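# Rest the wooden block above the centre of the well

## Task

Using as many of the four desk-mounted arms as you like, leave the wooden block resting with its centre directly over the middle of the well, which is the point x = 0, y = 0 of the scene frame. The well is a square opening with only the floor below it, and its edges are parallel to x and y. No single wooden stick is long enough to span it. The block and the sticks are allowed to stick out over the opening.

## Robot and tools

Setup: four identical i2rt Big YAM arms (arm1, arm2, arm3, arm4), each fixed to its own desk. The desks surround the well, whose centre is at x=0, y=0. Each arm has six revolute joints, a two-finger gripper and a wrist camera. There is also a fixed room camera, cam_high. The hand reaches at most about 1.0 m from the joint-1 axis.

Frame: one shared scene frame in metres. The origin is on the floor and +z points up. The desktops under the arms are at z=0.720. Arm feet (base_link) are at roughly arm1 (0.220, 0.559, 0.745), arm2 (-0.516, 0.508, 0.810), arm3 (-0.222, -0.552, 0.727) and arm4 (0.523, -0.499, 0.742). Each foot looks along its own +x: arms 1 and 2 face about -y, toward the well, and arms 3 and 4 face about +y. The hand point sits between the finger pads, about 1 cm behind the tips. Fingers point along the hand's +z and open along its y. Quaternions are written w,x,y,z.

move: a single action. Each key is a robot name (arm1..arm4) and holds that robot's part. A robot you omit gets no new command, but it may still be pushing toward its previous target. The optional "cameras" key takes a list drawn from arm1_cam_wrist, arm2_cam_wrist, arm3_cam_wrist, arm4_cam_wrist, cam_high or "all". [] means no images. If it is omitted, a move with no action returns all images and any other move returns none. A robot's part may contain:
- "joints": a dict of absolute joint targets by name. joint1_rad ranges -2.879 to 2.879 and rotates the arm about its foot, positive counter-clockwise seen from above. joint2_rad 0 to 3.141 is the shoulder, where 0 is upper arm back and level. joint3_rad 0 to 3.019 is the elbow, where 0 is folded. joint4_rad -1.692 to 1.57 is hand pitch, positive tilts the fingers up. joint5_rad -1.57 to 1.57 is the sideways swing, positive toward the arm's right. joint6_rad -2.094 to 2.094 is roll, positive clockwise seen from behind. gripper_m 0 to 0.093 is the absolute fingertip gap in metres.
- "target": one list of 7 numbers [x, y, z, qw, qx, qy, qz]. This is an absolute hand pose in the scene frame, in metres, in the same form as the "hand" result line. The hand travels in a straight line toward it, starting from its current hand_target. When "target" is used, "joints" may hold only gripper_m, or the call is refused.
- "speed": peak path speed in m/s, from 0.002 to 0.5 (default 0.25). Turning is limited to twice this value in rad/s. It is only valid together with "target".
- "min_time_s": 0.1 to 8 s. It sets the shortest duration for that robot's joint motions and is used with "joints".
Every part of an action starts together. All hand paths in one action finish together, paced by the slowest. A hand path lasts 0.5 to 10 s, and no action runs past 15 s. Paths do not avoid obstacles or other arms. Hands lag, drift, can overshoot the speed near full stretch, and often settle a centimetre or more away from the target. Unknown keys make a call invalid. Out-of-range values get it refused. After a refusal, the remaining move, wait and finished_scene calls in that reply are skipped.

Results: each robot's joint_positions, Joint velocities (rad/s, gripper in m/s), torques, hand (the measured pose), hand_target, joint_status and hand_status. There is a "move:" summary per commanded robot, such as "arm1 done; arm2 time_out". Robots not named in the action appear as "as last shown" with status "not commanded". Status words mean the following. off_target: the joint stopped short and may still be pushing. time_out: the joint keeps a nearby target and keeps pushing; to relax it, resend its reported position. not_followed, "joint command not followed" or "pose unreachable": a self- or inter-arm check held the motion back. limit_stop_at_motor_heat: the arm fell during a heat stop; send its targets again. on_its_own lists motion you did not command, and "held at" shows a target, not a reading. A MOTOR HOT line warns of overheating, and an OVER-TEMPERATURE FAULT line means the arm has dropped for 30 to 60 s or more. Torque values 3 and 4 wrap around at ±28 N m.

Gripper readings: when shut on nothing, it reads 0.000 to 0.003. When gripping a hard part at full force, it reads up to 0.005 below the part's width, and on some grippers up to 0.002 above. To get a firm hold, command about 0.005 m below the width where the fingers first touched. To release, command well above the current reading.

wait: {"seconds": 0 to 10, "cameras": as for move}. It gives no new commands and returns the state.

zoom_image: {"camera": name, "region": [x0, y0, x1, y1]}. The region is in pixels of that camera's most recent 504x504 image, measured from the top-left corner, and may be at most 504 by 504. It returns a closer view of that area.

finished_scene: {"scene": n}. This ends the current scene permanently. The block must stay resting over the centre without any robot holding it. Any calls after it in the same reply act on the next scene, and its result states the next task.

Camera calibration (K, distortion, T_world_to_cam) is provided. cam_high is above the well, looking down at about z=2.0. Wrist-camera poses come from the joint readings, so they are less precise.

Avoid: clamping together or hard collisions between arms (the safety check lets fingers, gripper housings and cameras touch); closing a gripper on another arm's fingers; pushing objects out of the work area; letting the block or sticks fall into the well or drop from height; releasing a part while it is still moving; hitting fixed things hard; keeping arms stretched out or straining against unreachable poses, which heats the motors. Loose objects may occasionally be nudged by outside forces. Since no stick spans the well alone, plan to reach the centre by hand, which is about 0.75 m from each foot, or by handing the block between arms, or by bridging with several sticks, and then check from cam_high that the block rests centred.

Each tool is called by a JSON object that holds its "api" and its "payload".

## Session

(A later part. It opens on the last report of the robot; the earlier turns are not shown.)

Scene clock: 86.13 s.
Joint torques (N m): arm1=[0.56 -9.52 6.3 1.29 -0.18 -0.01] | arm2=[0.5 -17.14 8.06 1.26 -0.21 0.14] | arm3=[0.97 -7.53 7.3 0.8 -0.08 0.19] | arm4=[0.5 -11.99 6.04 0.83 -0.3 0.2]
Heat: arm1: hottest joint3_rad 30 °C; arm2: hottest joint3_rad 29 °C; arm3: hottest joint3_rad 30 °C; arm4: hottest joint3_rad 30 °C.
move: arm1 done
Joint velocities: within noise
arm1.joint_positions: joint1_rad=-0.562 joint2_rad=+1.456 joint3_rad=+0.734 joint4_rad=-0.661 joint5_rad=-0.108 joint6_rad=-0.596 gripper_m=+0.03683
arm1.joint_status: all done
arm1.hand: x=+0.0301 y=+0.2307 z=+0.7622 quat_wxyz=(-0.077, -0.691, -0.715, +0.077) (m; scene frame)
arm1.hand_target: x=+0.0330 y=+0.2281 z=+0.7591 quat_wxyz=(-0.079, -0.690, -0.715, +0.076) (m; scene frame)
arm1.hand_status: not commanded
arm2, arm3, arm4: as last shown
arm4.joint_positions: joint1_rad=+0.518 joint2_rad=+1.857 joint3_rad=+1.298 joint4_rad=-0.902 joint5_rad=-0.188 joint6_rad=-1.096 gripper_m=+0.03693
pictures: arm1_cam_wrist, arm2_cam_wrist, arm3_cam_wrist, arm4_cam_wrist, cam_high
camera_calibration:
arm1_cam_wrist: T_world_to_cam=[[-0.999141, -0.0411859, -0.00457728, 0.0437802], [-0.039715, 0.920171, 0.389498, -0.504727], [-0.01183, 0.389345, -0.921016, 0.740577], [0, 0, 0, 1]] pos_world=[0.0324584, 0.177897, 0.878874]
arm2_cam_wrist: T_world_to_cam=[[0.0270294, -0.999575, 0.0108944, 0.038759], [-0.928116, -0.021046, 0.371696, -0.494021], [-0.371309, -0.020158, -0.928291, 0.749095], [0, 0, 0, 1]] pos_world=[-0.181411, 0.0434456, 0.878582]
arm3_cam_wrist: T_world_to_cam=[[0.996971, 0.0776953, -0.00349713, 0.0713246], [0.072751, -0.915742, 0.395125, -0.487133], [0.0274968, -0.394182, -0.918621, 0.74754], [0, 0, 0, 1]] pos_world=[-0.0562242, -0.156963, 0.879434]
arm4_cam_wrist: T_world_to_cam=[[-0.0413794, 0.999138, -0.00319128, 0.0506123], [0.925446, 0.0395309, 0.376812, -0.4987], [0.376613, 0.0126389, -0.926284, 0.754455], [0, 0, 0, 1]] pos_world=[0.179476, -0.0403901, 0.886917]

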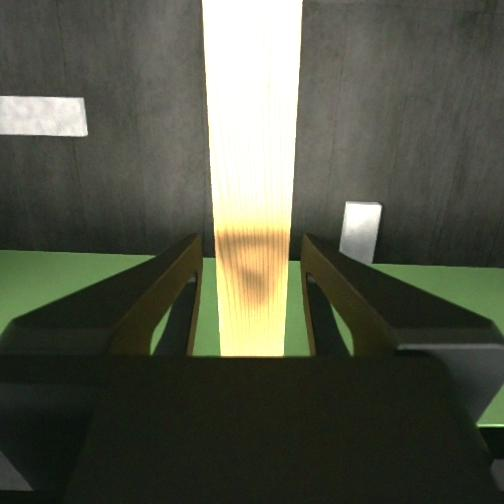

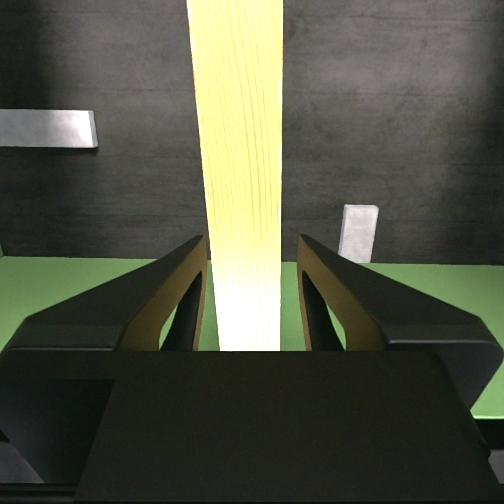

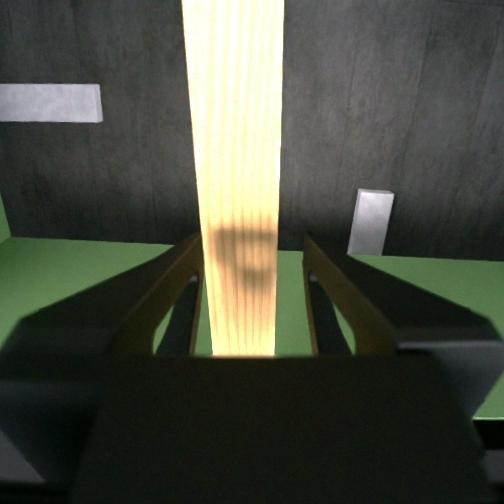

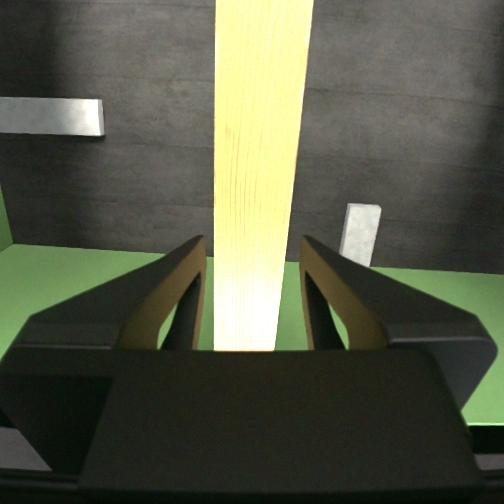

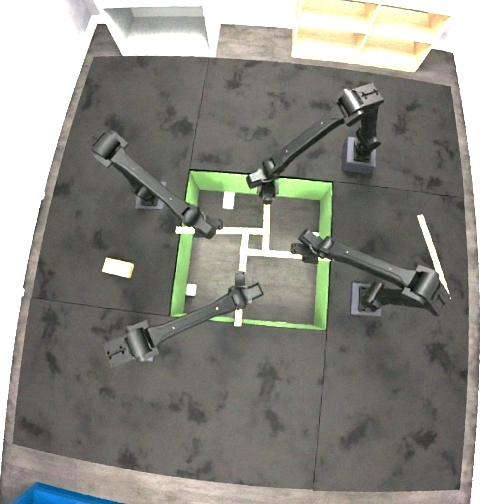

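{"api": "move", "payload": {"arm1": {"joints": {"gripper_m": 0.09}}, "arm2": {"joints": {"gripper_m": 0.09}}, "arm3": {"joints": {"gripper_m": 0.09}}, "arm4": {"joints": {"gripper_m": 0.09}}}}

{"api": "move", "payload": {"arm1": {"target": [0.0301, 0.235, 0.93, 0.0789, 0.6905, 0.7150, -0.0762], "speed": 0.08}, "arm2": {"target": [-0.233, 0.0397, 0.93, 0.1097, -0.013, 0.9939, 0.0014], "speed": 0.08}, "arm3": {"target": [-0.052, -0.213, 0.93, -0.0750, 0.7252, -0.6798, -0.0800], "speed": 0.08}, "arm4": {"target": [0.236, -0.0366, 0.93, 0.0017, 0.9939, 0.0156, -0.1097], "speed": 0.08}, "cameras": ["all"]}}

{"api": "zoom_image", "payload": {"camera": "cam_high", "region": [200, 190, 310, 300]}}

Scene clock: 87.40 s.
Joint torques (N m): arm1=[0.62 -9.47 6.3 1.29 -0.18 -0.01] | arm2=[0.67 -17.2 8.1 1.2 -0.25 0.19] | arm3=[0.91 -7.47 7.27 0.81 -0.08 0.19] | arm4=[0.5 -12.1 6 0.84 -0.31 0.18]
Heat: arm1: hottest joint3_rad 30 °C; arm2: hottest joint3_rad 29 °C; arm3: hottest joint3_rad 30 °C; arm4: hottest joint3_rad 30 °C.
move: arm1 done; arm2 done; arm3 done; arm4 done
Joint velocities: within noise
arm1.joint_positions: joint1_rad=-0.562 joint2_rad=+1.456 joint3_rad=+0.734 joint4_rad=-0.661 joint5_rad=-0.108 joint6_rad=-0.596 gripper_m=+0.08981
arm1.joint_status: all done
arm1.hand: x=+0.0302 y=+0.2307 z=+0.7622 quat_wxyz=(-0.078, -0.691, -0.715, +0.077) (m; scene frame)
arm1.hand_target: x=+0.0331 y=+0.2281 z=+0.7591 quat_wxyz=(-0.079, -0.690, -0.715, +0.076) (m; scene frame)
arm1.hand_status: not commanded
arm2.joint_positions: joint1_rad=+0.536 joint2_rad=+1.958 joint3_rad=+1.247 joint4_rad=-0.733 joint5_rad=-0.193 joint6_rad=-1.101 gripper_m=+0.08982
arm2.joint_status: all done
arm2.hand: x=-0.2309 y=+0.0397 z=+0.7689 quat_wxyz=(-0.114, +0.014, -0.993, +0.007) (m; scene frame)
arm2.hand_target: x=-0.2265 y=+0.0434 z=+0.7524 quat_wxyz=(-0.110, +0.013, -0.994, -0.001) (m; scene frame)
arm2.hand_status: not commanded
arm3.joint_positions: joint1_rad=-0.561 joint2_rad=+1.427 joint3_rad=+0.777 joint4_rad=-0.742 joint5_rad=-0.119 joint6_rad=-0.570 gripper_m=+0.08982
arm3.joint_status: all done
arm3.hand: x=-0.0520 y=-0.2086 z=+0.7686 quat_wxyz=(-0.073, +0.726, -0.679, -0.079) (m; scene frame)
arm3.hand_target: x=-0.0530 y=-0.2041 z=+0.7661 quat_wxyz=(-0.075, +0.725, -0.680, -0.080) (m; scene frame)
arm3.hand_status: not commanded
arm4.joint_positions: joint1_rad=+0.518 joint2_rad=+1.857 joint3_rad=+1.298 joint4_rad=-0.902 joint5_rad=-0.188 joint6_rad=-1.095 gripper_m=+0.08983
arm4.joint_status: all done
arm4.hand: x=+0.2338 y=-0.0366 z=+0.7695 quat_wxyz=(-0.002, +0.994, +0.018, -0.111) (m; scene frame)
arm4.hand_target: x=+0.2292 y=-0.0372 z=+0.7591 quat_wxyz=(+0.002, +0.994, +0.016, -0.110) (m; scene frame)
arm4.hand_status: not commanded
pictures: none

Scene clock: 90.33 s.
Joint torques (N m): arm1=[-0.32 -9.29 11.63 0.44 -0.18 -0.14] | arm2=[-0.85 -20.37 12.97 0.24 -0.25 0.07] | arm3=[-0.21 -8.35 12.53 -0.18 -0.17 0.07] | arm4=[-0.26 -13.51 9.69 -0.14 -0.34 0.09]
Heat: arm1: hottest joint3_rad 30 °C; arm2: hottest joint3_rad 29 °C; arm3: hottest joint3_rad 30 °C; arm4: hottest joint3_rad 30 °C.
move: arm1 off_target; arm2 off_target; arm3 off_target; arm4 off_target
Joint velocities: within noise
arm1.joint_positions: joint1_rad=-0.562 joint2_rad=+1.221 joint3_rad=+0.954 joint4_rad=-1.167 joint5_rad=-0.110 joint6_rad=-0.596 gripper_m=+0.08988
arm1.joint_status: not commanded
arm1.hand: x=+0.0396 y=+0.2484 z=+0.9067 quat_wxyz=(-0.073, -0.693, -0.715, +0.052) (m; scene frame)
arm1.hand_target: x=+0.0307 y=+0.2359 z=+0.9300 quat_wxyz=(-0.079, -0.691, -0.715, +0.076) (m; scene frame)
arm1.hand_status: off_target (0.029 m and 2.9 deg from the pose sent, 0.168 m and 0.2 deg at the start)
arm2.joint_positions: joint1_rad=+0.536 joint2_rad=+1.760 joint3_rad=+1.385 joint4_rad=-1.124 joint5_rad=-0.193 joint6_rad=-1.101 gripper_m=+0.08990
arm2.joint_status: not commanded
arm2.hand: x=-0.2379 y=+0.0520 z=+0.9110 quat_wxyz=(-0.101, +0.011, -0.995, -0.018) (m; scene frame)
arm2.hand_target: x=-0.2334 y=+0.0403 z=+0.9301 quat_wxyz=(-0.110, +0.013, -0.994, -0.001) (m; scene frame)
arm2.hand_status: off_target (0.023 m and 2.1 deg from the pose sent, 0.161 m and 1.1 deg at the start)
arm3.joint_positions: joint1_rad=-0.561 joint2_rad=+1.237 joint3_rad=+1.003 joint4_rad=-1.208 joint5_rad=-0.119 joint6_rad=-0.570 gripper_m=+0.08989
arm3.joint_status: not commanded
arm3.hand: x=-0.0607 y=-0.2243 z=+0.9045 quat_wxyz=(-0.049, +0.727, -0.681, -0.073) (m; scene frame)
arm3.hand_target: x=-0.0525 y=-0.2139 z=+0.9298 quat_wxyz=(-0.075, +0.725, -0.680, -0.080) (m; scene frame)
arm3.hand_status: off_target (0.029 m and 3.1 deg from the pose sent, 0.161 m and 0.3 deg at the start)
arm4.joint_positions: joint1_rad=+0.518 joint2_rad=+1.712 joint3_rad=+1.499 joint4_rad=-1.288 joint5_rad=-0.188 joint6_rad=-1.095 gripper_m=+0.08990
arm4.joint_status: not commanded
arm4.hand: x=+0.2402 y=-0.0461 z=+0.9120 quat_wxyz=(+0.016, +0.995, +0.016, -0.102) (m; scene frame)
arm4.hand_target: x=+0.2363 y=-0.0371 z=+0.9301 quat_wxyz=(+0.001, +0.994, +0.016, -0.110) (m; scene frame)
arm4.hand_status: off_target (0.021 m and 1.9 deg from the pose sent, 0.160 m and 0.5 deg at the start)
pictures: arm1_cam_wrist, arm2_cam_wrist, arm3_cam_wrist, arm4_cam_wrist, cam_high
camera_calibration:
arm1_cam_wrist: T_world_to_cam=[[-0.998506, -0.0413236, -0.0357552, 0.0830018], [-0.0526454, 0.902843, 0.426736, -0.605922], [0.014647, 0.42798, -0.903669, 0.840495], [0, 0, 0, 1]] pos_world=[0.038668, 0.190767, 1.02107]
arm2_cam_wrist: T_world_to_cam=[[0.0268093, -0.998867, -0.0393196, 0.0953638], [-0.918084, -0.0401642, 0.394345, -0.570324], [-0.395478, 0.0255266, -0.918121, 0.861329], [0, 0, 0, 1]] pos_world=[-0.185526, 0.0503623, 1.01946]
arm3_cam_wrist: T_world_to_cam=[[0.996547, 0.0765856, -0.032062, 0.107299], [0.0829076, -0.897311, 0.433542, -0.584572], [0.00443349, -0.434703, -0.900563, 0.839629], [0, 0, 0, 1]] pos_world=[-0.0621858, -0.167771, 1.01302]
arm4_cam_wrist: T_world_to_cam=[[-0.0409346, 0.998396, -0.0391152, 0.0933502], [0.918037, 0.0530341, 0.392931, -0.570292], [0.394375, -0.0198247, -0.918736, 0.871389], [0, 0, 0, 1]] pos_world=[0.183716, -0.0456804, 1.02831]

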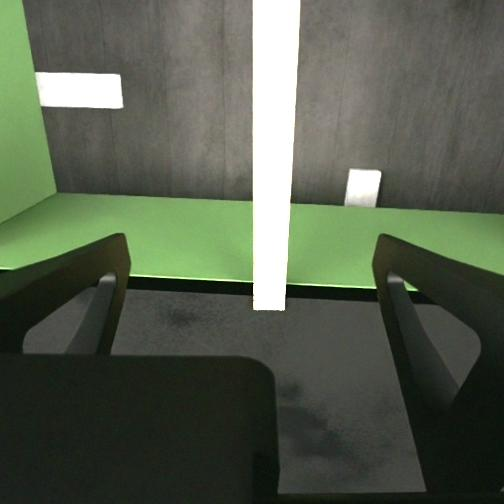

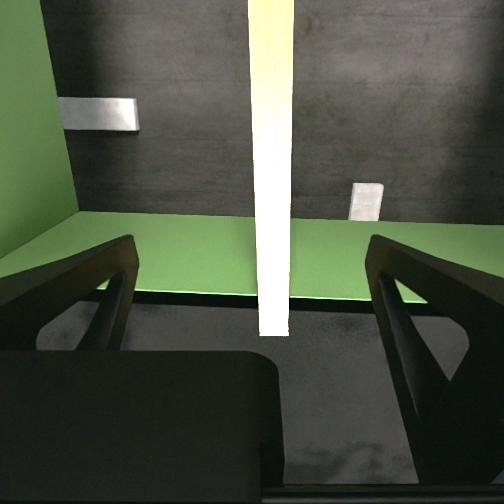

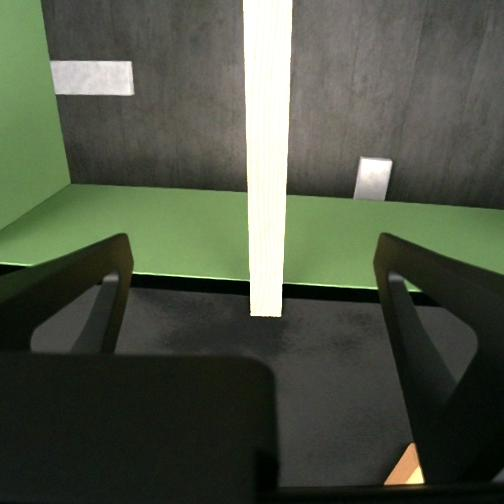

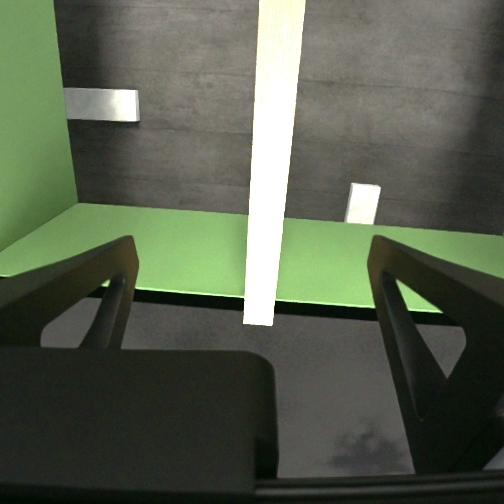

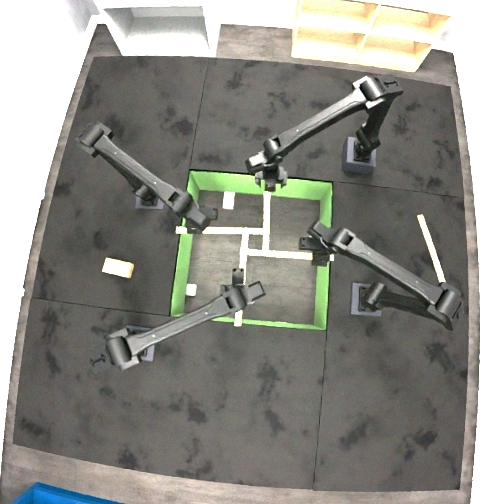

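Scaled by 4.582 from the camera's 504x504 image, which has a finer 720x720 frame.

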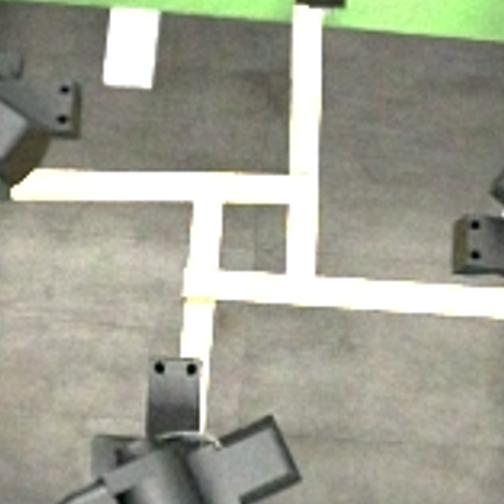

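{"api": "move", "payload": {"arm1": {"target": [0.05, 0.36, 1.0, 0, 0.7071, 0.7071, 0], "speed": 0.2}, "arm2": {"target": [-0.36, 0.05, 1.0, 0, 0, 1, 0], "speed": 0.2}, "arm3": {"joints": {"joint1_rad": -1.88, "joint6_rad": -1.65, "joint5_rad": 0.0, "joint2_rad": 1.15, "joint4_rad": -1.35}, "min_time_s": 3}, "arm4": {"target": [0.36, -0.05, 1.0, 0, 1, 0, 0], "speed": 0.2}, "cameras": ["arm3_cam_wrist", "cam_high"]}}

Scene clock: 95.40 s.
Joint torques (N m): arm1=[-0.91 -5.83 11.77 0.2 -0.01 -0.23] | arm2=[-0.44 -18.14 13.26 -0.01 0 -0.06] | arm3=[0.03 -7.47 12.51 -0.28 -0.04 -0.02] | arm4=[-0.5 -11.34 9.72 -0.35 -0.04 -0.08]
Heat: arm1: hottest joint3_rad 31 °C; arm2: hottest joint3_rad 29 °C; arm3: hottest joint3_rad 30 °C; arm4: hottest joint3_rad 30 °C.
move: arm1 off_target; arm2 off_target; arm3 done; arm4 off_target
Joint velocities: within noise
arm1.joint_positions: joint1_rad=-0.664 joint2_rad=+1.006 joint3_rad=+0.999 joint4_rad=-1.604 joint5_rad=+0.012 joint6_rad=-0.671 gripper_m=+0.08988
arm1.joint_status: not commanded
arm1.hand: x=+0.0596 y=+0.3671 z=+0.9789 quat_wxyz=(+0.002, -0.707, -0.706, -0.024) (m; scene frame)
arm1.hand_target: x=+0.0506 y=+0.3606 z=+0.9997 quat_wxyz=(+0.000, -0.707, -0.707, +0.000) (m; scene frame)
arm1.hand_status: off_target (0.024 m and 2.8 deg from the pose sent, 0.146 m and 10.4 deg at the start)
arm2.joint_positions: joint1_rad=+0.388 joint2_rad=+1.614 joint3_rad=+1.394 joint4_rad=-1.381 joint5_rad=+0.000 joint6_rad=-1.229 gripper_m=+0.08990
arm2.joint_status: not commanded
arm2.hand: x=-0.3599 y=+0.0618 z=+0.9806 quat_wxyz=(+0.006, -0.002, -1.000, -0.019) (m; scene frame)
arm2.hand_target: x=-0.3602 y=+0.0507 z=+0.9999 quat_wxyz=(+0.000, +0.000, -1.000, +0.000) (m; scene frame)
arm2.hand_status: off_target (0.023 m and 2.3 deg from the pose sent, 0.151 m and 11.9 deg at the start)
arm3.joint_positions: joint1_rad=-1.876 joint2_rad=+1.166 joint3_rad=+1.003 joint4_rad=-1.341 joint5_rad=-0.001 joint6_rad=-1.637 gripper_m=+0.08989
arm3.joint_status: all done
arm3.hand: x=+0.0954 y=-0.6360 z=+0.9226 quat_wxyz=(-0.021, +0.636, -0.771, +0.026) (m; scene frame)
arm3.hand_target: x=+0.1059 y=-0.6406 z=+0.9477 quat_wxyz=(-0.037, +0.639, -0.767, +0.050) (m; scene frame)
arm3.hand_status: not commanded
arm4.joint_positions: joint1_rad=+0.376 joint2_rad=+1.583 joint3_rad=+1.538 joint4_rad=-1.553 joint5_rad=+0.005 joint6_rad=-1.202 gripper_m=+0.08990
arm4.joint_status: not commanded
arm4.hand: x=+0.3609 y=-0.0580 z=+0.9835 quat_wxyz=(+0.015, +1.000, -0.005, +0.004) (m; scene frame)
arm4.hand_target: x=+0.3602 y=-0.0505 z=+1.0000 quat_wxyz=(+0.000, +1.000, +0.000, +0.000) (m; scene frame)
arm4.hand_status: off_target (0.018 m and 1.9 deg from the pose sent, 0.149 m and 12.0 deg at the start)
pictures: arm3_cam_wrist, cam_high
camera_calibration:
arm3_cam_wrist: T_world_to_cam=[[0.981522, -0.180798, 0.0626585, -0.265741], [-0.182999, -0.791267, 0.583444, -1.02018], [-0.055906, -0.58413, -0.809732, 0.503118], [0, 0, 0, 1]] pos_world=[0.102266, -0.561397, 1.01926]

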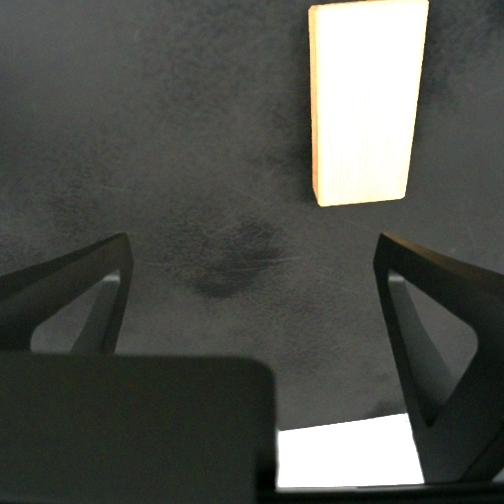

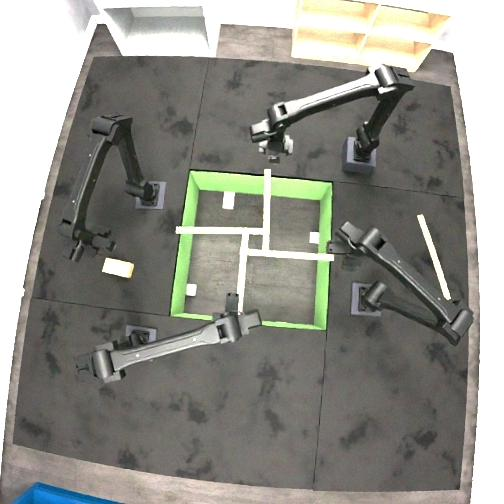

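{"api": "move", "payload": {"arm3": {"target": [0.183, -0.655, 0.87, 0, 0.6691, -0.7431, 0], "speed": 0.15}, "cameras": ["arm3_cam_wrist", "cam_high"]}}

Scene clock: 97.83 s.
Joint torques (N m): arm1=[-0.91 -5.83 11.77 0.18 -0.01 -0.23] | arm2=[-0.44 -18.08 13.45 0.06 0.01 -0.05] | arm3=[1.08 -9 11.58 0.2 -0.02 -0.04] | arm4=[-0.26 -11.58 9.74 -0.38 -0.05 -0.08]
Heat: arm1: hottest joint3_rad 32 °C; arm2: hottest joint3_rad 29 °C; arm3: hottest joint3_rad 30 °C; arm4: hottest joint3_rad 30 °C.
move: arm3 off_target
Joint velocities: within noise
arm1, arm2, arm4: as last shown
arm3.joint_positions: joint1_rad=-1.873 joint2_rad=+1.471 joint3_rad=+1.108 joint4_rad=-1.253 joint5_rad=+0.000 joint6_rad=-1.699 gripper_m=+0.08989
arm3.joint_status: not commanded
arm3.hand: x=+0.1620 y=-0.6527 z=+0.8573 quat_wxyz=(+0.012, +0.661, -0.750, -0.019) (m; scene frame)
arm3.hand_target: x=+0.1820 y=-0.6547 z=+0.8703 quat_wxyz=(+0.000, +0.669, -0.743, +0.000) (m; scene frame)
arm3.hand_status: off_target (0.025 m and 2.9 deg from the pose sent, 0.104 m and 6.3 deg at the start)
pictures: arm3_cam_wrist, cam_high
camera_calibration:
arm3_cam_wrist: T_world_to_cam=[[0.991894, -0.117007, -0.0495638, -0.193874], [-0.0673233, -0.814695, 0.575969, -1.0107], [-0.107772, -0.567963, -0.815968, 0.468511], [0, 0, 0, 1]] pos_world=[0.174751, -0.579999, 0.954812]

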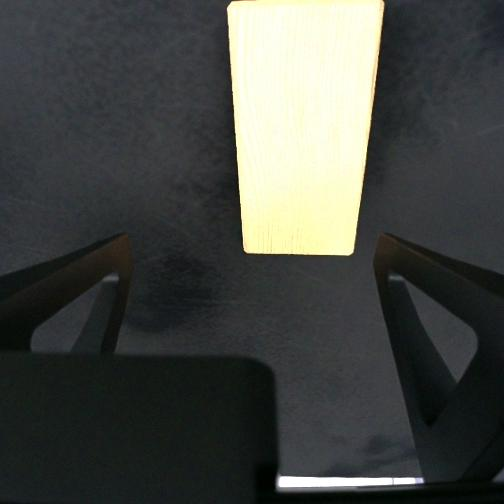

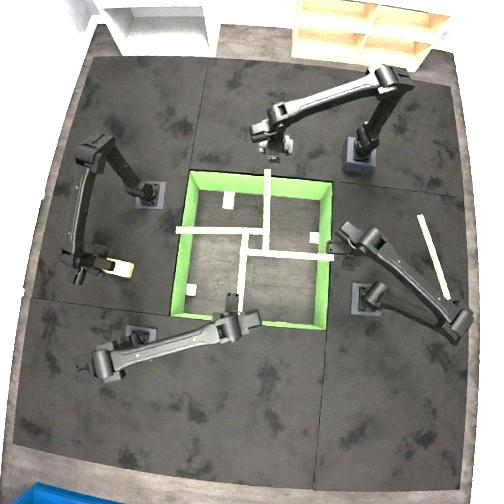

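{"api": "move", "payload": {"arm3": {"target": [0.198, -0.656, 0.80, 0, 0.6788, -0.7343, 0], "speed": 0.12}, "cameras": ["arm3_cam_wrist"]}}

Scene clock: 99.60 s.
Joint torques (N m): arm1=[-0.97 -5.83 11.77 0.18 -0.01 -0.23] | arm2=[-0.91 -17.85 13.39 0.05 0.01 -0.03] | arm3=[1.08 -10.23 7.51 0.39 -0.03 -0.02] | arm4=[-0.26 -11.34 9.77 -0.34 -0.04 -0.07]
Heat: arm1: hottest joint3_rad 32 °C; arm2: hottest joint3_rad 29 °C; arm3: hottest joint3_rad 31 °C; arm4: hottest joint3_rad 30 °C.
move: arm3 done
Joint velocities: within noise
arm1, arm2, arm4: as last shown
arm3.joint_positions: joint1_rad=-1.868 joint2_rad=+1.586 joint3_rad=+1.085 joint4_rad=-1.073 joint5_rad=+0.000 joint6_rad=-1.720 gripper_m=+0.08990
arm3.joint_status: not commanded
arm3.hand: x=+0.1937 y=-0.6585 z=+0.8030 quat_wxyz=(+0.000, +0.671, -0.742, -0.002) (m; scene frame)
arm3.hand_target: x=+0.1979 y=-0.6560 z=+0.7999 quat_wxyz=(+0.000, +0.679, -0.734, +0.000) (m; scene frame)
arm3.hand_status: done (0.006 m and 1.3 deg from the pose sent, 0.068 m and 3.8 deg at the start)
pictures: arm3_cam_wrist
camera_calibration:
arm3_cam_wrist: T_world_to_cam=[[0.995755, -0.0916299, -0.00874784, -0.245425], [-0.0695025, -0.81078, 0.58121, -0.983335], [-0.0603488, -0.578134, -0.813707, 0.406679], [0, 0, 0, 1]] pos_world=[0.200582, -0.584642, 0.900295]

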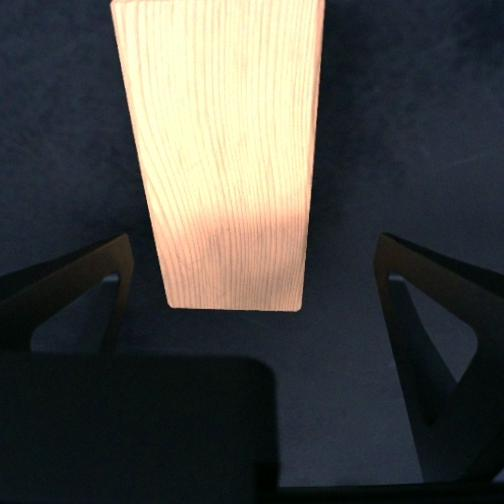

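{"api": "move", "payload": {"arm3": {"target": [0.181, -0.645, 0.743, 0, 0.6788, -0.7343, 0], "speed": 0.08}, "cameras": ["arm3_cam_wrist"]}}

Scene clock: 101.60 s.
Joint torques (N m): arm1=[-0.97 -5.89 11.78 0.18 -0.01 -0.23] | arm2=[-0.5 -17.67 13.5 0.1 -0.02 -0.08] | arm3=[1.08 -9.58 6.64 0.38 -0.02 0.11] | arm4=[-0.44 -11.46 9.76 -0.32 -0.04 -0.08]
Heat: arm1: hottest joint3_rad 32 °C; arm2: hottest joint3_rad 29 °C; arm3: hottest joint3_rad 30 °C; arm4: hottest joint3_rad 30 °C.
move: arm3 done
Joint velocities: within noise
arm1, arm2, arm4: as last shown
arm3.joint_positions: joint1_rad=-1.852 joint2_rad=+1.628 joint3_rad=+0.964 joint4_rad=-0.905 joint5_rad=+0.000 joint6_rad=-1.720 gripper_m=+0.08990
arm3.joint_status: not commanded
arm3.hand: x=+0.1787 y=-0.6477 z=+0.7479 quat_wxyz=(-0.001, +0.677, -0.736, +0.000) (m; scene frame)
arm3.hand_target: x=+0.1810 y=-0.6450 z=+0.7431 quat_wxyz=(+0.000, +0.679, -0.734, +0.000) (m; scene frame)
arm3.hand_status: done (0.006 m and 0.4 deg from the pose sent, 0.063 m and 1.3 deg at the start)
pictures: arm3_cam_wrist
camera_calibration:
arm3_cam_wrist: T_world_to_cam=[[0.997127, -0.0756906, -0.00301811, -0.224265], [-0.0597984, -0.810976, 0.582016, -0.946082], [-0.0465008, -0.580163, -0.813172, 0.362943], [0, 0, 0, 1]] pos_world=[0.183923, -0.573658, 0.845093]

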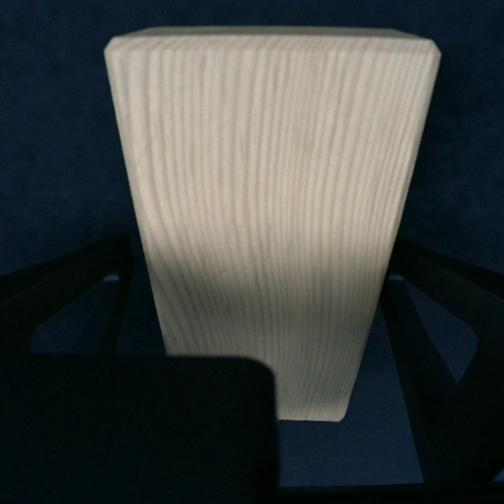

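{"api": "move", "payload": {"arm3": {"joints": {"gripper_m": 0.055}}, "cameras": ["arm3_cam_wrist"]}}

Scene clock: 102.33 s.
Joint torques (N m): arm1=[-0.91 -5.83 11.78 0.2 -0.01 -0.23] | arm2=[-0.91 -17.85 13.35 -0.01 -0.02 -0.04] | arm3=[1.08 -9.58 6.65 0.2 -0.04 0.11] | arm4=[-0.44 -11.63 9.73 -0.32 -0.04 -0.09]
Heat: arm1: hottest joint3_rad 32 °C; arm2: hottest joint3_rad 29 °C; arm3: hottest joint3_rad 30 °C; arm4: hottest joint3_rad 30 °C.
move: arm3 off_target
Joint velocities: within noise
arm1, arm2, arm4: as last shown
arm3.joint_positions: joint1_rad=-1.852 joint2_rad=+1.628 joint3_rad=+0.964 joint4_rad=-0.900 joint5_rad=+0.000 joint6_rad=-1.720 gripper_m=+0.06932
arm3.joint_status: gripper_m off_target (ended at +0.06936, target +0.05500)
arm3.hand: x=+0.1799 y=-0.6479 z=+0.7479 quat_wxyz=(-0.002, +0.677, -0.736, +0.002) (m; scene frame)
arm3.hand_target: x=+0.1810 y=-0.6450 z=+0.7431 quat_wxyz=(+0.000, +0.679, -0.734, +0.000) (m; scene frame)
arm3.hand_status: not commanded
pictures: arm3_cam_wrist
camera_calibration:
arm3_cam_wrist: T_world_to_cam=[[0.997158, -0.0753109, 0.0018686, -0.228891], [-0.0622798, -0.810156, 0.582896, -0.945799], [-0.0423846, -0.581356, -0.812545, 0.360918], [0, 0, 0, 1]] pos_world=[0.184634, -0.573661, 0.844992]

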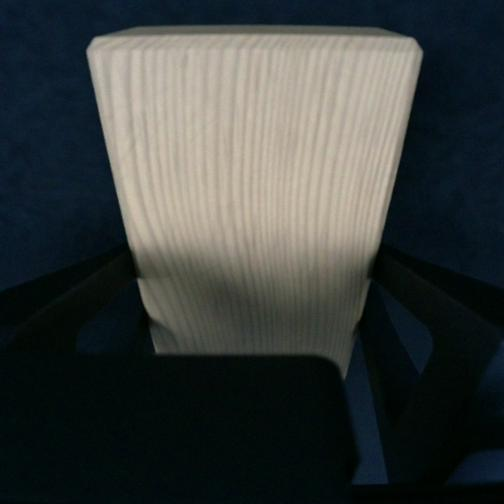

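{"api": "move", "payload": {"arm3": {"target": [0.180, -0.648, 0.97, 0, 0.6788, -0.7343, 0], "speed": 0.15}}}

{"api": "move", "payload": {"arm3": {"joints": {"joint1_rad": -0.43, "joint6_rad": -0.40}, "min_time_s": 4}, "cameras": ["cam_high"]}}

Scene clock: 105.20 s.
Joint torques (N m): arm1=[-0.91 -5.83 11.77 0.18 -0.01 -0.23] | arm2=[-0.73 -18.67 13.35 0.08 -0.01 -0.04] | arm3=[0.56 -11.22 13.3 -0.61 -0.07 0.05] | arm4=[-0.44 -11.58 9.77 -0.32 -0.04 -0.07]
Heat: arm1: hottest joint3_rad 33 °C; arm2: hottest joint3_rad 29 °C; arm3: hottest joint3_rad 30 °C; arm4: hottest joint3_rad 30 °C.
move: arm3 off_target
Joint velocities: within noise
arm1, arm2, arm4: as last shown
arm3.joint_positions: joint1_rad=-1.852 joint2_rad=+1.437 joint3_rad=+1.290 joint4_rad=-1.496 joint5_rad=+0.001 joint6_rad=-1.720 gripper_m=+0.06933
arm3.joint_status: not commanded
arm3.hand: x=+0.1653 y=-0.6450 z=+0.9381 quat_wxyz=(+0.020, +0.676, -0.736, -0.030) (m; scene frame)
arm3.hand_target: x=+0.1783 y=-0.6475 z=+0.9698 quat_wxyz=(+0.000, +0.679, -0.734, +0.000) (m; scene frame)
arm3.hand_status: off_target (0.035 m and 4.2 deg from the pose sent, 0.222 m and 0.5 deg at the start)
pictures: none

Scene clock: 109.93 s.
Joint torques (N m): arm1=[-0.97 -5.83 11.77 0.18 -0.01 -0.23] | arm2=[-0.67 -18.02 13.42 0.16 -0.02 0] | arm3=[0.21 -11.28 13.35 -0.5 0 0.21] | arm4=[-0.38 -11.46 9.77 -0.28 -0.04 -0.08]
Heat: arm1: hottest joint3_rad 34 °C; arm2: hottest joint3_rad 30 °C; arm3: hottest joint3_rad 31 °C; arm4: hottest joint3_rad 30 °C.
move: arm3 done
Joint velocities: within noise
arm1, arm2, arm4: as last shown
arm3.joint_positions: joint1_rad=-0.429 joint2_rad=+1.437 joint3_rad=+1.290 joint4_rad=-1.496 joint5_rad=+0.002 joint6_rad=-0.413 gripper_m=+0.06932
arm3.joint_status: all done
arm3.hand: x=-0.0733 y=-0.1827 z=+0.9389 quat_wxyz=(+0.032, +0.718, -0.695, +0.014) (m; scene frame)
arm3.hand_target: x=-0.0680 y=-0.1706 z=+0.9706 quat_wxyz=(-0.001, +0.713, -0.701, +0.000) (m; scene frame)
arm3.hand_status: not commanded
pictures: cam_high

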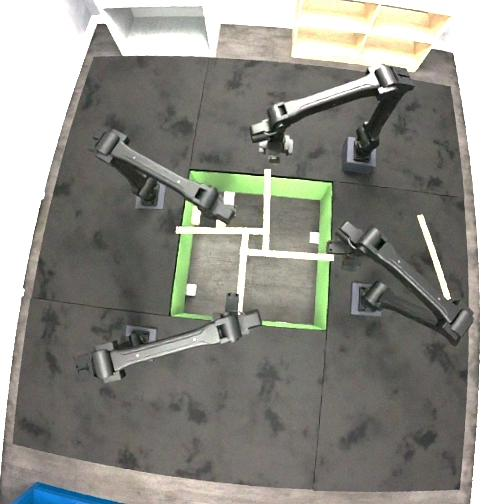

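{"api": "move", "payload": {"arm3": {"target": [-0.004, 0.015, 0.945, -0.02, 0.7071, -0.7071, -0.02], "speed": 0.12}, "cameras": ["cam_high", "arm3_cam_wrist"]}}

{"api": "zoom_image", "payload": {"camera": "cam_high", "region": [200, 190, 310, 300]}}

Scene clock: 112.70 s.
Joint torques (N m): arm1=[-0.91 -5.77 11.77 0.18 -0.01 -0.23] | arm2=[-0.91 -17.61 13.48 -0.2 0.02 -0.04] | arm3=[0.85 -16.03 13.76 -0.42 -0.13 0.2] | arm4=[-0.38 -11.58 9.74 -0.34 -0.04 -0.09]
Heat: arm1: hottest joint3_rad 34 °C; arm2: hottest joint3_rad 30 °C; arm3: hottest joint3_rad 31 °C; arm4: hottest joint3_rad 30 °C.
move: arm3 off_target
Joint velocities: within noise
arm1, arm2, arm4: as last shown
arm3.joint_positions: joint1_rad=-0.429 joint2_rad=+1.910 joint3_rad=+1.842 joint4_rad=-1.507 joint5_rad=-0.019 joint6_rad=-0.385 gripper_m=+0.06932
arm3.joint_status: not commanded
arm3.hand: x=-0.0049 y=-0.0019 z=+0.9189 quat_wxyz=(+0.005, +0.709, -0.706, -0.008) (m; scene frame)
arm3.hand_target: x=-0.0045 y=+0.0134 z=+0.9451 quat_wxyz=(-0.020, +0.707, -0.707, -0.020) (m; scene frame)
arm3.hand_status: off_target (0.031 m and 3.2 deg from the pose sent, 0.210 m and 7.4 deg at the start)
pictures: arm3_cam_wrist, cam_high
camera_calibration:
arm3_cam_wrist: T_world_to_cam=[[0.999654, 0.0128031, -0.0229619, 0.0266656], [0.0237388, -0.814912, 0.579098, -0.529749], [-0.0112977, -0.579443, -0.814935, 0.870021], [0, 0, 0, 1]] pos_world=[-0.00425157, 0.0720871, 1.0164]

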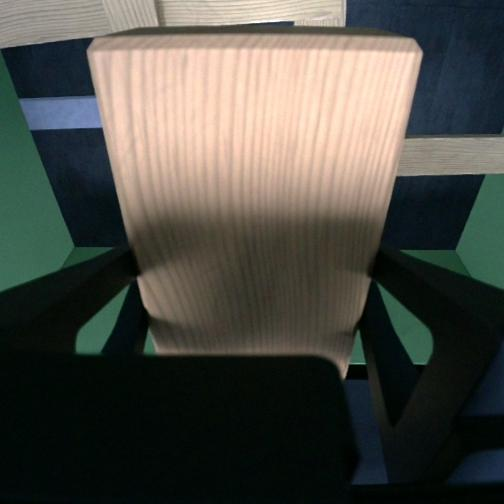

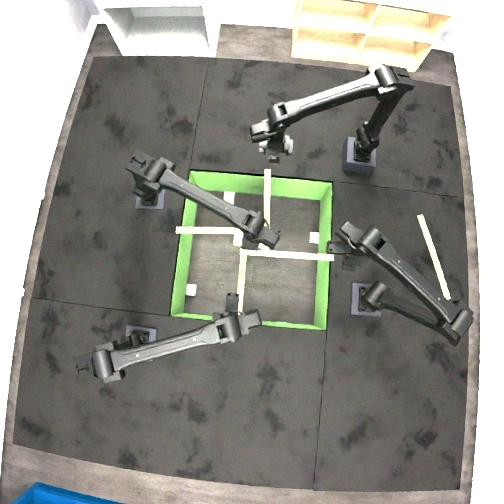

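Scaled by 4.582 from the camera's 504x504 image, which has a finer 720x720 frame.

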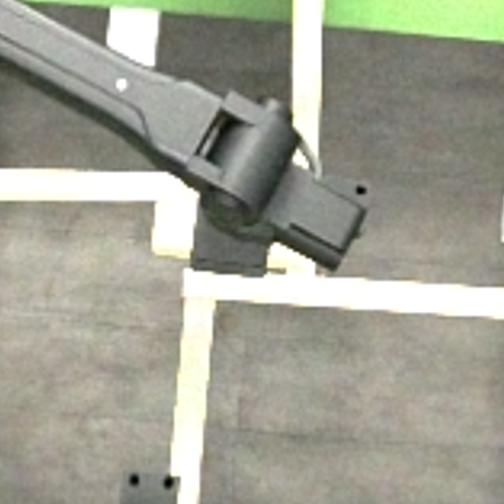

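{"api": "move", "payload": {"arm3": {"target": [-0.010, 0.013, 0.873, -0.004, 0.7071, -0.7071, -0.004], "speed": 0.08}, "cameras": ["cam_high", "arm3_cam_wrist"]}}

{"api": "zoom_image", "payload": {"camera": "cam_high", "region": [200, 190, 310, 300]}}

Scene clock: 114.87 s.
Joint torques (N m): arm1=[-0.91 -5.83 11.77 0.18 -0.01 -0.23] | arm2=[-0.97 -18.2 13.44 0.06 -0.02 -0.06] | arm3=[0.73 -16.5 9.21 0.36 0.07 0.2] | arm4=[-0.15 -11.58 9.73 -0.34 -0.03 -0.1]
Heat: arm1: hottest joint3_rad 34 °C; arm2: hottest joint3_rad 30 °C; arm3: hottest joint3_rad 32 °C; arm4: hottest joint3_rad 30 °C.
move: arm3 off_target
Joint velocities: within noise
arm1.joint_positions: joint1_rad=-0.664 joint2_rad=+1.006 joint3_rad=+0.999 joint4_rad=-1.604 joint5_rad=+0.012 joint6_rad=-0.671 gripper_m=+0.08988
arm1.joint_status: not commanded
arm1.hand: x=+0.0596 y=+0.3671 z=+0.9789 quat_wxyz=(+0.002, -0.707, -0.706, -0.024) (m; scene frame)
arm1.hand_target: x=+0.0506 y=+0.3606 z=+0.9997 quat_wxyz=(+0.000, -0.707, -0.707, +0.000) (m; scene frame)
arm1.hand_status: not commanded
arm2.joint_positions: joint1_rad=+0.388 joint2_rad=+1.614 joint3_rad=+1.394 joint4_rad=-1.381 joint5_rad=+0.000 joint6_rad=-1.229 gripper_m=+0.08990
arm2.joint_status: not commanded
arm2.hand: x=-0.3599 y=+0.0618 z=+0.9806 quat_wxyz=(+0.006, -0.002, -1.000, -0.019) (m; scene frame)
arm2.hand_target: x=-0.3602 y=+0.0507 z=+0.9999 quat_wxyz=(+0.000, +0.000, -1.000, +0.000) (m; scene frame)
arm2.hand_status: not commanded
arm3.joint_positions: joint1_rad=-0.415 joint2_rad=+1.956 joint3_rad=+1.770 joint4_rad=-1.404 joint5_rad=-0.006 joint6_rad=-0.373 gripper_m=+0.06932
arm3.joint_status: not commanded
arm3.hand: x=-0.0088 y=+0.0059 z=+0.8653 quat_wxyz=(+0.009, +0.709, -0.705, +0.000) (m; scene frame)
arm3.hand_target: x=-0.0101 y=+0.0129 z=+0.8731 quat_wxyz=(-0.004, +0.707, -0.707, -0.004) (m; scene frame)
arm3.hand_status: off_target (0.011 m and 1.6 deg from the pose sent, 0.049 m and 1.2 deg at the start)
arm4.joint_positions: joint1_rad=+0.376 joint2_rad=+1.583 joint3_rad=+1.538 joint4_rad=-1.553 joint5_rad=+0.005 joint6_rad=-1.202 gripper_m=+0.08990
arm4.joint_status: not commanded
arm4.hand: x=+0.3609 y=-0.0580 z=+0.9835 quat_wxyz=(+0.015, +1.000, -0.005, +0.004) (m; scene frame)
arm4.hand_target: x=+0.3602 y=-0.0505 z=+1.0000 quat_wxyz=(+0.000, +1.000, +0.000, +0.000) (m; scene frame)
arm4.hand_status: not commanded
pictures: arm3_cam_wrist, cam_high
camera_calibration:
arm3_cam_wrist: T_world_to_cam=[[0.99975, 0.0144942, -0.0170288, 0.0241193], [0.0217762, -0.804186, 0.593978, -0.505155], [-0.00508507, -0.594201, -0.804301, 0.821669], [0, 0, 0, 1]] pos_world=[-0.0089347, 0.0816478, 0.961331]

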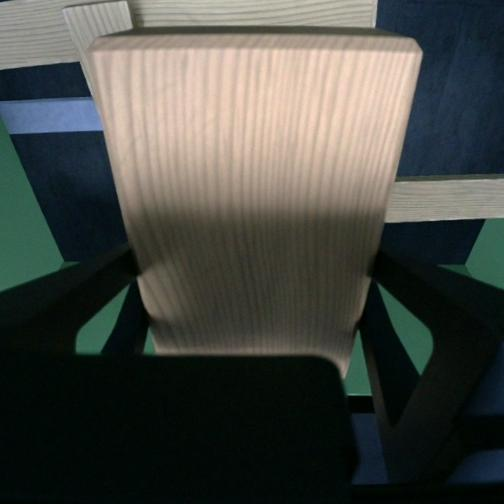

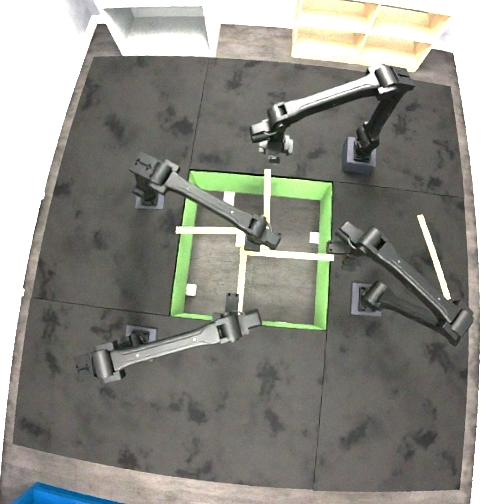

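Scaled by 4.582 from the camera's 504x504 image, which has a finer 720x720 frame.

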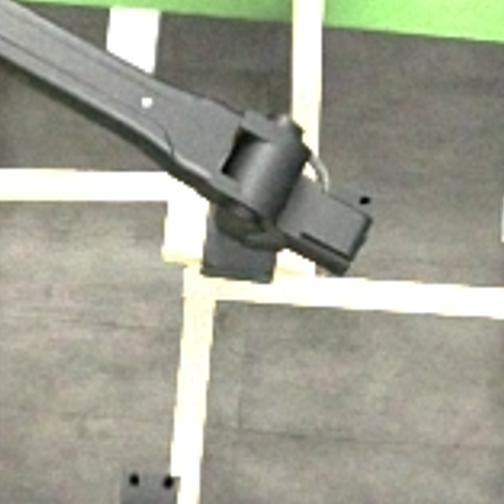

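{"api": "move", "payload": {"arm3": {"target": [-0.014, 0.027, 0.872, -0.006, 0.7071, -0.7071, -0.006], "speed": 0.06}, "cameras": ["cam_high"]}}

{"api": "zoom_image", "payload": {"camera": "cam_high", "region": [200, 190, 310, 300]}}

Scene clock: 116.57 s.
Joint torques (N m): arm1=[-0.97 -5.83 11.77 0.2 -0.01 -0.23] | arm2=[-0.97 -18.2 13.45 0.1 -0.01 -0.04] | arm3=[0.62 -16.67 12.25 0.08 -0.01 0.2] | arm4=[-0.32 -11.52 9.76 -0.36 -0.03 -0.08]
Heat: arm1: hottest joint3_rad 34 °C; arm2: hottest joint3_rad 30 °C; arm3: hottest joint3_rad 32 °C; arm4: hottest joint3_rad 30 °C.
move: arm3 off_target
Joint velocities: within noise
arm1, arm2, arm4: as last shown
arm3.joint_positions: joint1_rad=-0.400 joint2_rad=+1.980 joint3_rad=+1.770 joint4_rad=-1.404 joint5_rad=-0.006 joint6_rad=-0.359 gripper_m=+0.06932
arm3.joint_status: not commanded
arm3.hand: x=-0.0169 y=+0.0090 z=+0.8515 quat_wxyz=(+0.020, +0.709, -0.704, +0.005) (m; scene frame)
arm3.hand_target: x=-0.0144 y=+0.0259 z=+0.8724 quat_wxyz=(-0.006, +0.707, -0.707, -0.006) (m; scene frame)
arm3.hand_status: off_target (0.027 m and 3.3 deg from the pose sent, 0.023 m and 1.9 deg at the start)
pictures: cam_high

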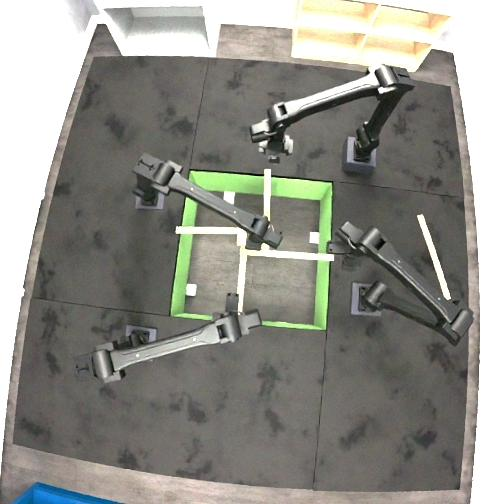

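Scaled by 4.582 from the camera's 504x504 image, which has a finer 720x720 frame.

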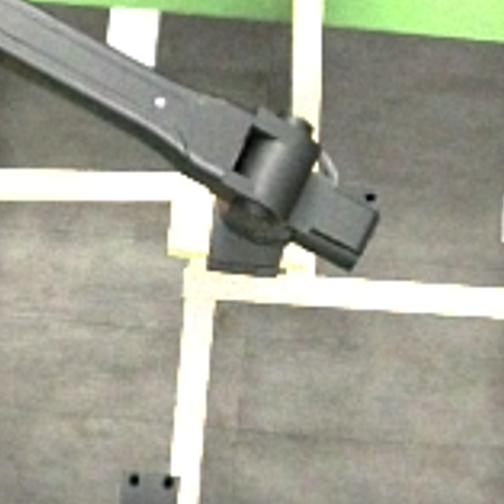

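{"api": "move", "payload": {"arm3": {"target": [-0.008, 0.038, 0.888, -0.026, 0.7066, -0.7066, -0.026], "speed": 0.06}, "cameras": ["cam_high"]}}

{"api": "zoom_image", "payload": {"camera": "cam_high", "region": [200, 190, 310, 300]}}

Scene clock: 117.97 s.
Joint torques (N m): arm1=[-0.91 -5.89 11.77 0.2 -0.01 -0.23] | arm2=[-0.91 -18.2 13.46 0.16 0.05 -0.03] | arm3=[-0.03 -17.61 13.41 0.34 -0.13 0.13] | arm4=[-0.21 -11.46 9.74 -0.29 -0.04 -0.09]
Heat: arm1: hottest joint3_rad 35 °C; arm2: hottest joint3_rad 30 °C; arm3: hottest joint3_rad 32 °C; arm4: hottest joint3_rad 30 °C.
move: arm3 off_target
Joint velocities: within noise
arm1, arm2, arm4: as last shown
arm3.joint_positions: joint1_rad=-0.400 joint2_rad=+1.980 joint3_rad=+1.779 joint4_rad=-1.392 joint5_rad=-0.023 joint6_rad=-0.359 gripper_m=+0.06933
arm3.joint_status: not commanded
arm3.hand: x=-0.0176 y=+0.0156 z=+0.8548 quat_wxyz=(+0.014, +0.709, -0.705, -0.007) (m; scene frame)
arm3.hand_target: x=-0.0087 y=+0.0357 z=+0.8887 quat_wxyz=(-0.026, +0.707, -0.707, -0.026) (m; scene frame)
arm3.hand_status: off_target (0.041 m and 5.1 deg from the pose sent, 0.048 m and 6.4 deg at the start)
pictures: cam_high

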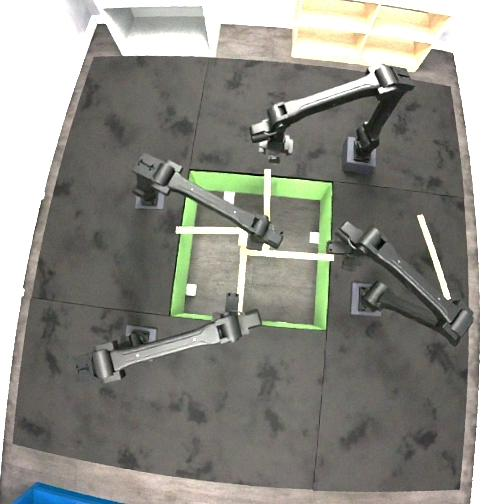

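Scaled by 4.582 from the camera's 504x504 image, which has a finer 720x720 frame.

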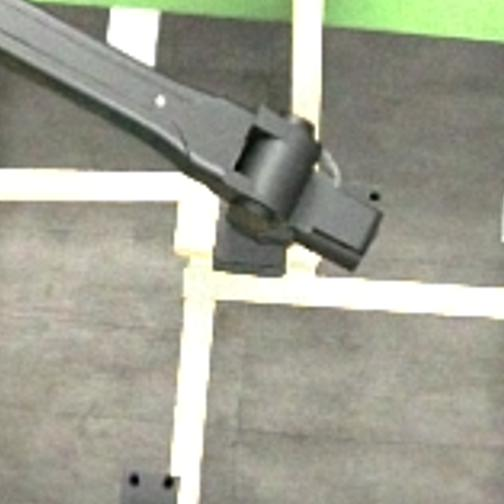

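{"api": "move", "payload": {"arm3": {"target": [-0.008, 0.034, 0.876, -0.024, 0.7066, -0.7066, -0.024], "speed": 0.04}}}

{"api": "move", "payload": {"arm3": {"target": [-0.006, 0.028, 0.864, -0.024, 0.7066, -0.7066, -0.024], "speed": 0.04}, "cameras": ["cam_high", "arm3_cam_wrist", "arm1_cam_wrist", "arm4_cam_wrist"]}}

{"api": "zoom_image", "payload": {"camera": "cam_high", "region": [200, 190, 310, 300]}}

Scene clock: 119.23 s.
Joint torques (N m): arm1=[-0.91 -5.83 11.77 0.18 -0.01 -0.23] | arm2=[-0.79 -18.43 13.44 0.01 -0.02 0.01] | arm3=[-0.21 -17.44 11.12 0.43 -0.05 0.11] | arm4=[-0.32 -11.52 9.76 -0.31 -0.03 -0.08]
Heat: arm1: hottest joint3_rad 35 °C; arm2: hottest joint3_rad 30 °C; arm3: hottest joint3_rad 32 °C; arm4: hottest joint3_rad 30 °C.
move: arm3 off_target
Joint velocities: within noise
arm1, arm2, arm4: as last shown
arm3.joint_positions: joint1_rad=-0.400 joint2_rad=+1.980 joint3_rad=+1.779 joint4_rad=-1.368 joint5_rad=-0.023 joint6_rad=-0.359 gripper_m=+0.06932
arm3.joint_status: not commanded
arm3.hand: x=-0.0155 y=+0.0212 z=+0.8547 quat_wxyz=(+0.003, +0.710, -0.705, -0.012) (m; scene frame)
arm3.hand_target: x=-0.0083 y=+0.0330 z=+0.8763 quat_wxyz=(-0.024, +0.707, -0.707, -0.024) (m; scene frame)
arm3.hand_status: off_target (0.026 m and 3.4 deg from the pose sent, 0.030 m and 4.8 deg at the start)
pictures: none

Scene clock: 120.27 s.
Joint torques (N m): arm1=[-0.97 -5.83 11.77 0.18 -0.01 -0.23] | arm2=[-0.79 -18.43 13.26 -0.09 -0.03 -0.03] | arm3=[-0.56 -18.02 9.1 0.46 -0.06 0.06] | arm4=[-0.32 -11.58 9.73 -0.34 -0.05 -0.09]
Heat: arm1: hottest joint3_rad 35 °C; arm2: hottest joint3_rad 30 °C; arm3: hottest joint3_rad 32 °C; arm4: hottest joint3_rad 30 °C.
move: arm3 off_target
Joint velocities: within noise
arm1, arm2, arm4: as last shown
arm3.joint_positions: joint1_rad=-0.402 joint2_rad=+1.980 joint3_rad=+1.762 joint4_rad=-1.332 joint5_rad=-0.023 joint6_rad=-0.359 gripper_m=+0.06932
arm3.joint_status: not commanded
arm3.hand: x=-0.0131 y=+0.0238 z=+0.8485 quat_wxyz=(-0.005, +0.709, -0.705, -0.015) (m; scene frame)
arm3.hand_target: x=-0.0061 y=+0.0277 z=+0.8641 quat_wxyz=(-0.024, +0.707, -0.707, -0.024) (m; scene frame)
arm3.hand_status: off_target (0.018 m and 2.4 deg from the pose sent, 0.015 m and 3.4 deg at the start)
pictures: arm1_cam_wrist, arm3_cam_wrist, arm4_cam_wrist, cam_high
camera_calibration:
arm1_cam_wrist: T_world_to_cam=[[-0.999194, -0.0040452, -0.0399442, 0.100844], [-0.0275587, 0.792611, 0.609105, -0.882302], [0.0291962, 0.609714, -0.792083, 0.677866], [0, 0, 0, 1]] pos_world=[0.0566569, 0.286425, 1.07837]
arm3_cam_wrist: T_world_to_cam=[[0.99974, 0.0136931, -0.0182589, 0.0289375], [0.0215612, -0.828972, 0.558875, -0.450361], [-0.00748337, -0.559123, -0.829051, 0.838943], [0, 0, 0, 1]] pos_world=[-0.0129415, 0.0953394, 0.94775]
arm4_cam_wrist: T_world_to_cam=[[0.00592952, 0.999118, -0.04156, 0.0985858], [0.815434, 0.0192256, 0.578531, -0.856105], [0.57882, -0.0373198, -0.814601, 0.719293], [0, 0, 0, 1]] pos_world=[0.281171, -0.0551959, 1.08532]

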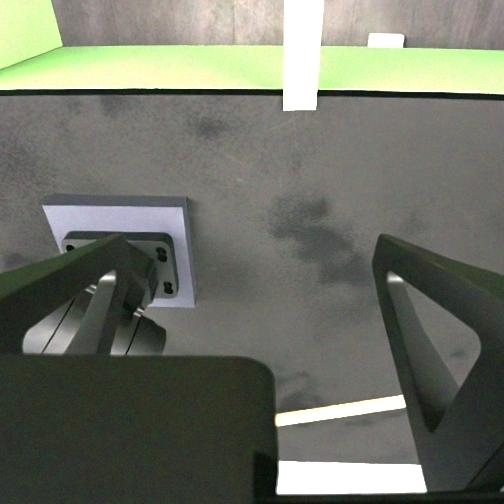

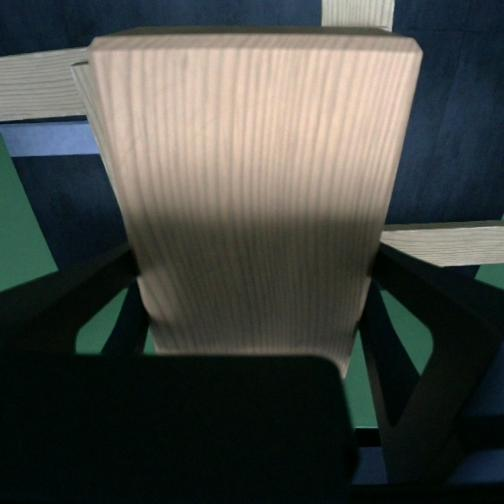

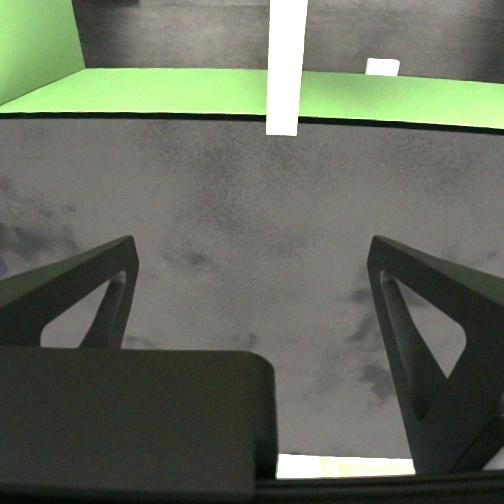

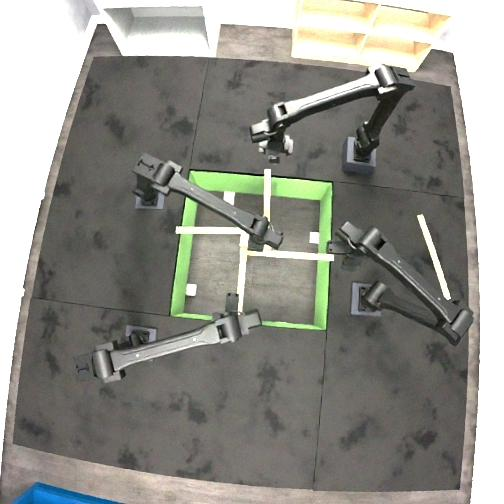

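Scaled by 4.582 from the camera's 504x504 image, which has a finer 720x720 frame.

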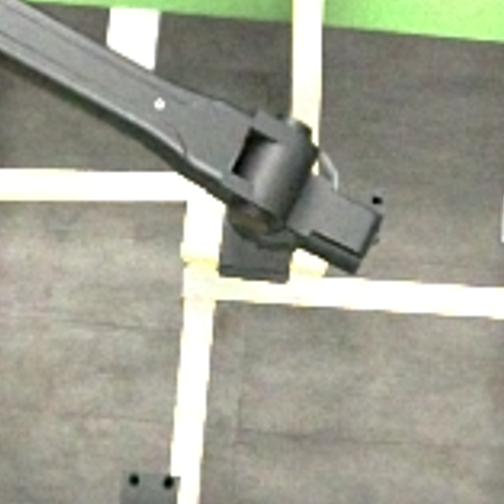

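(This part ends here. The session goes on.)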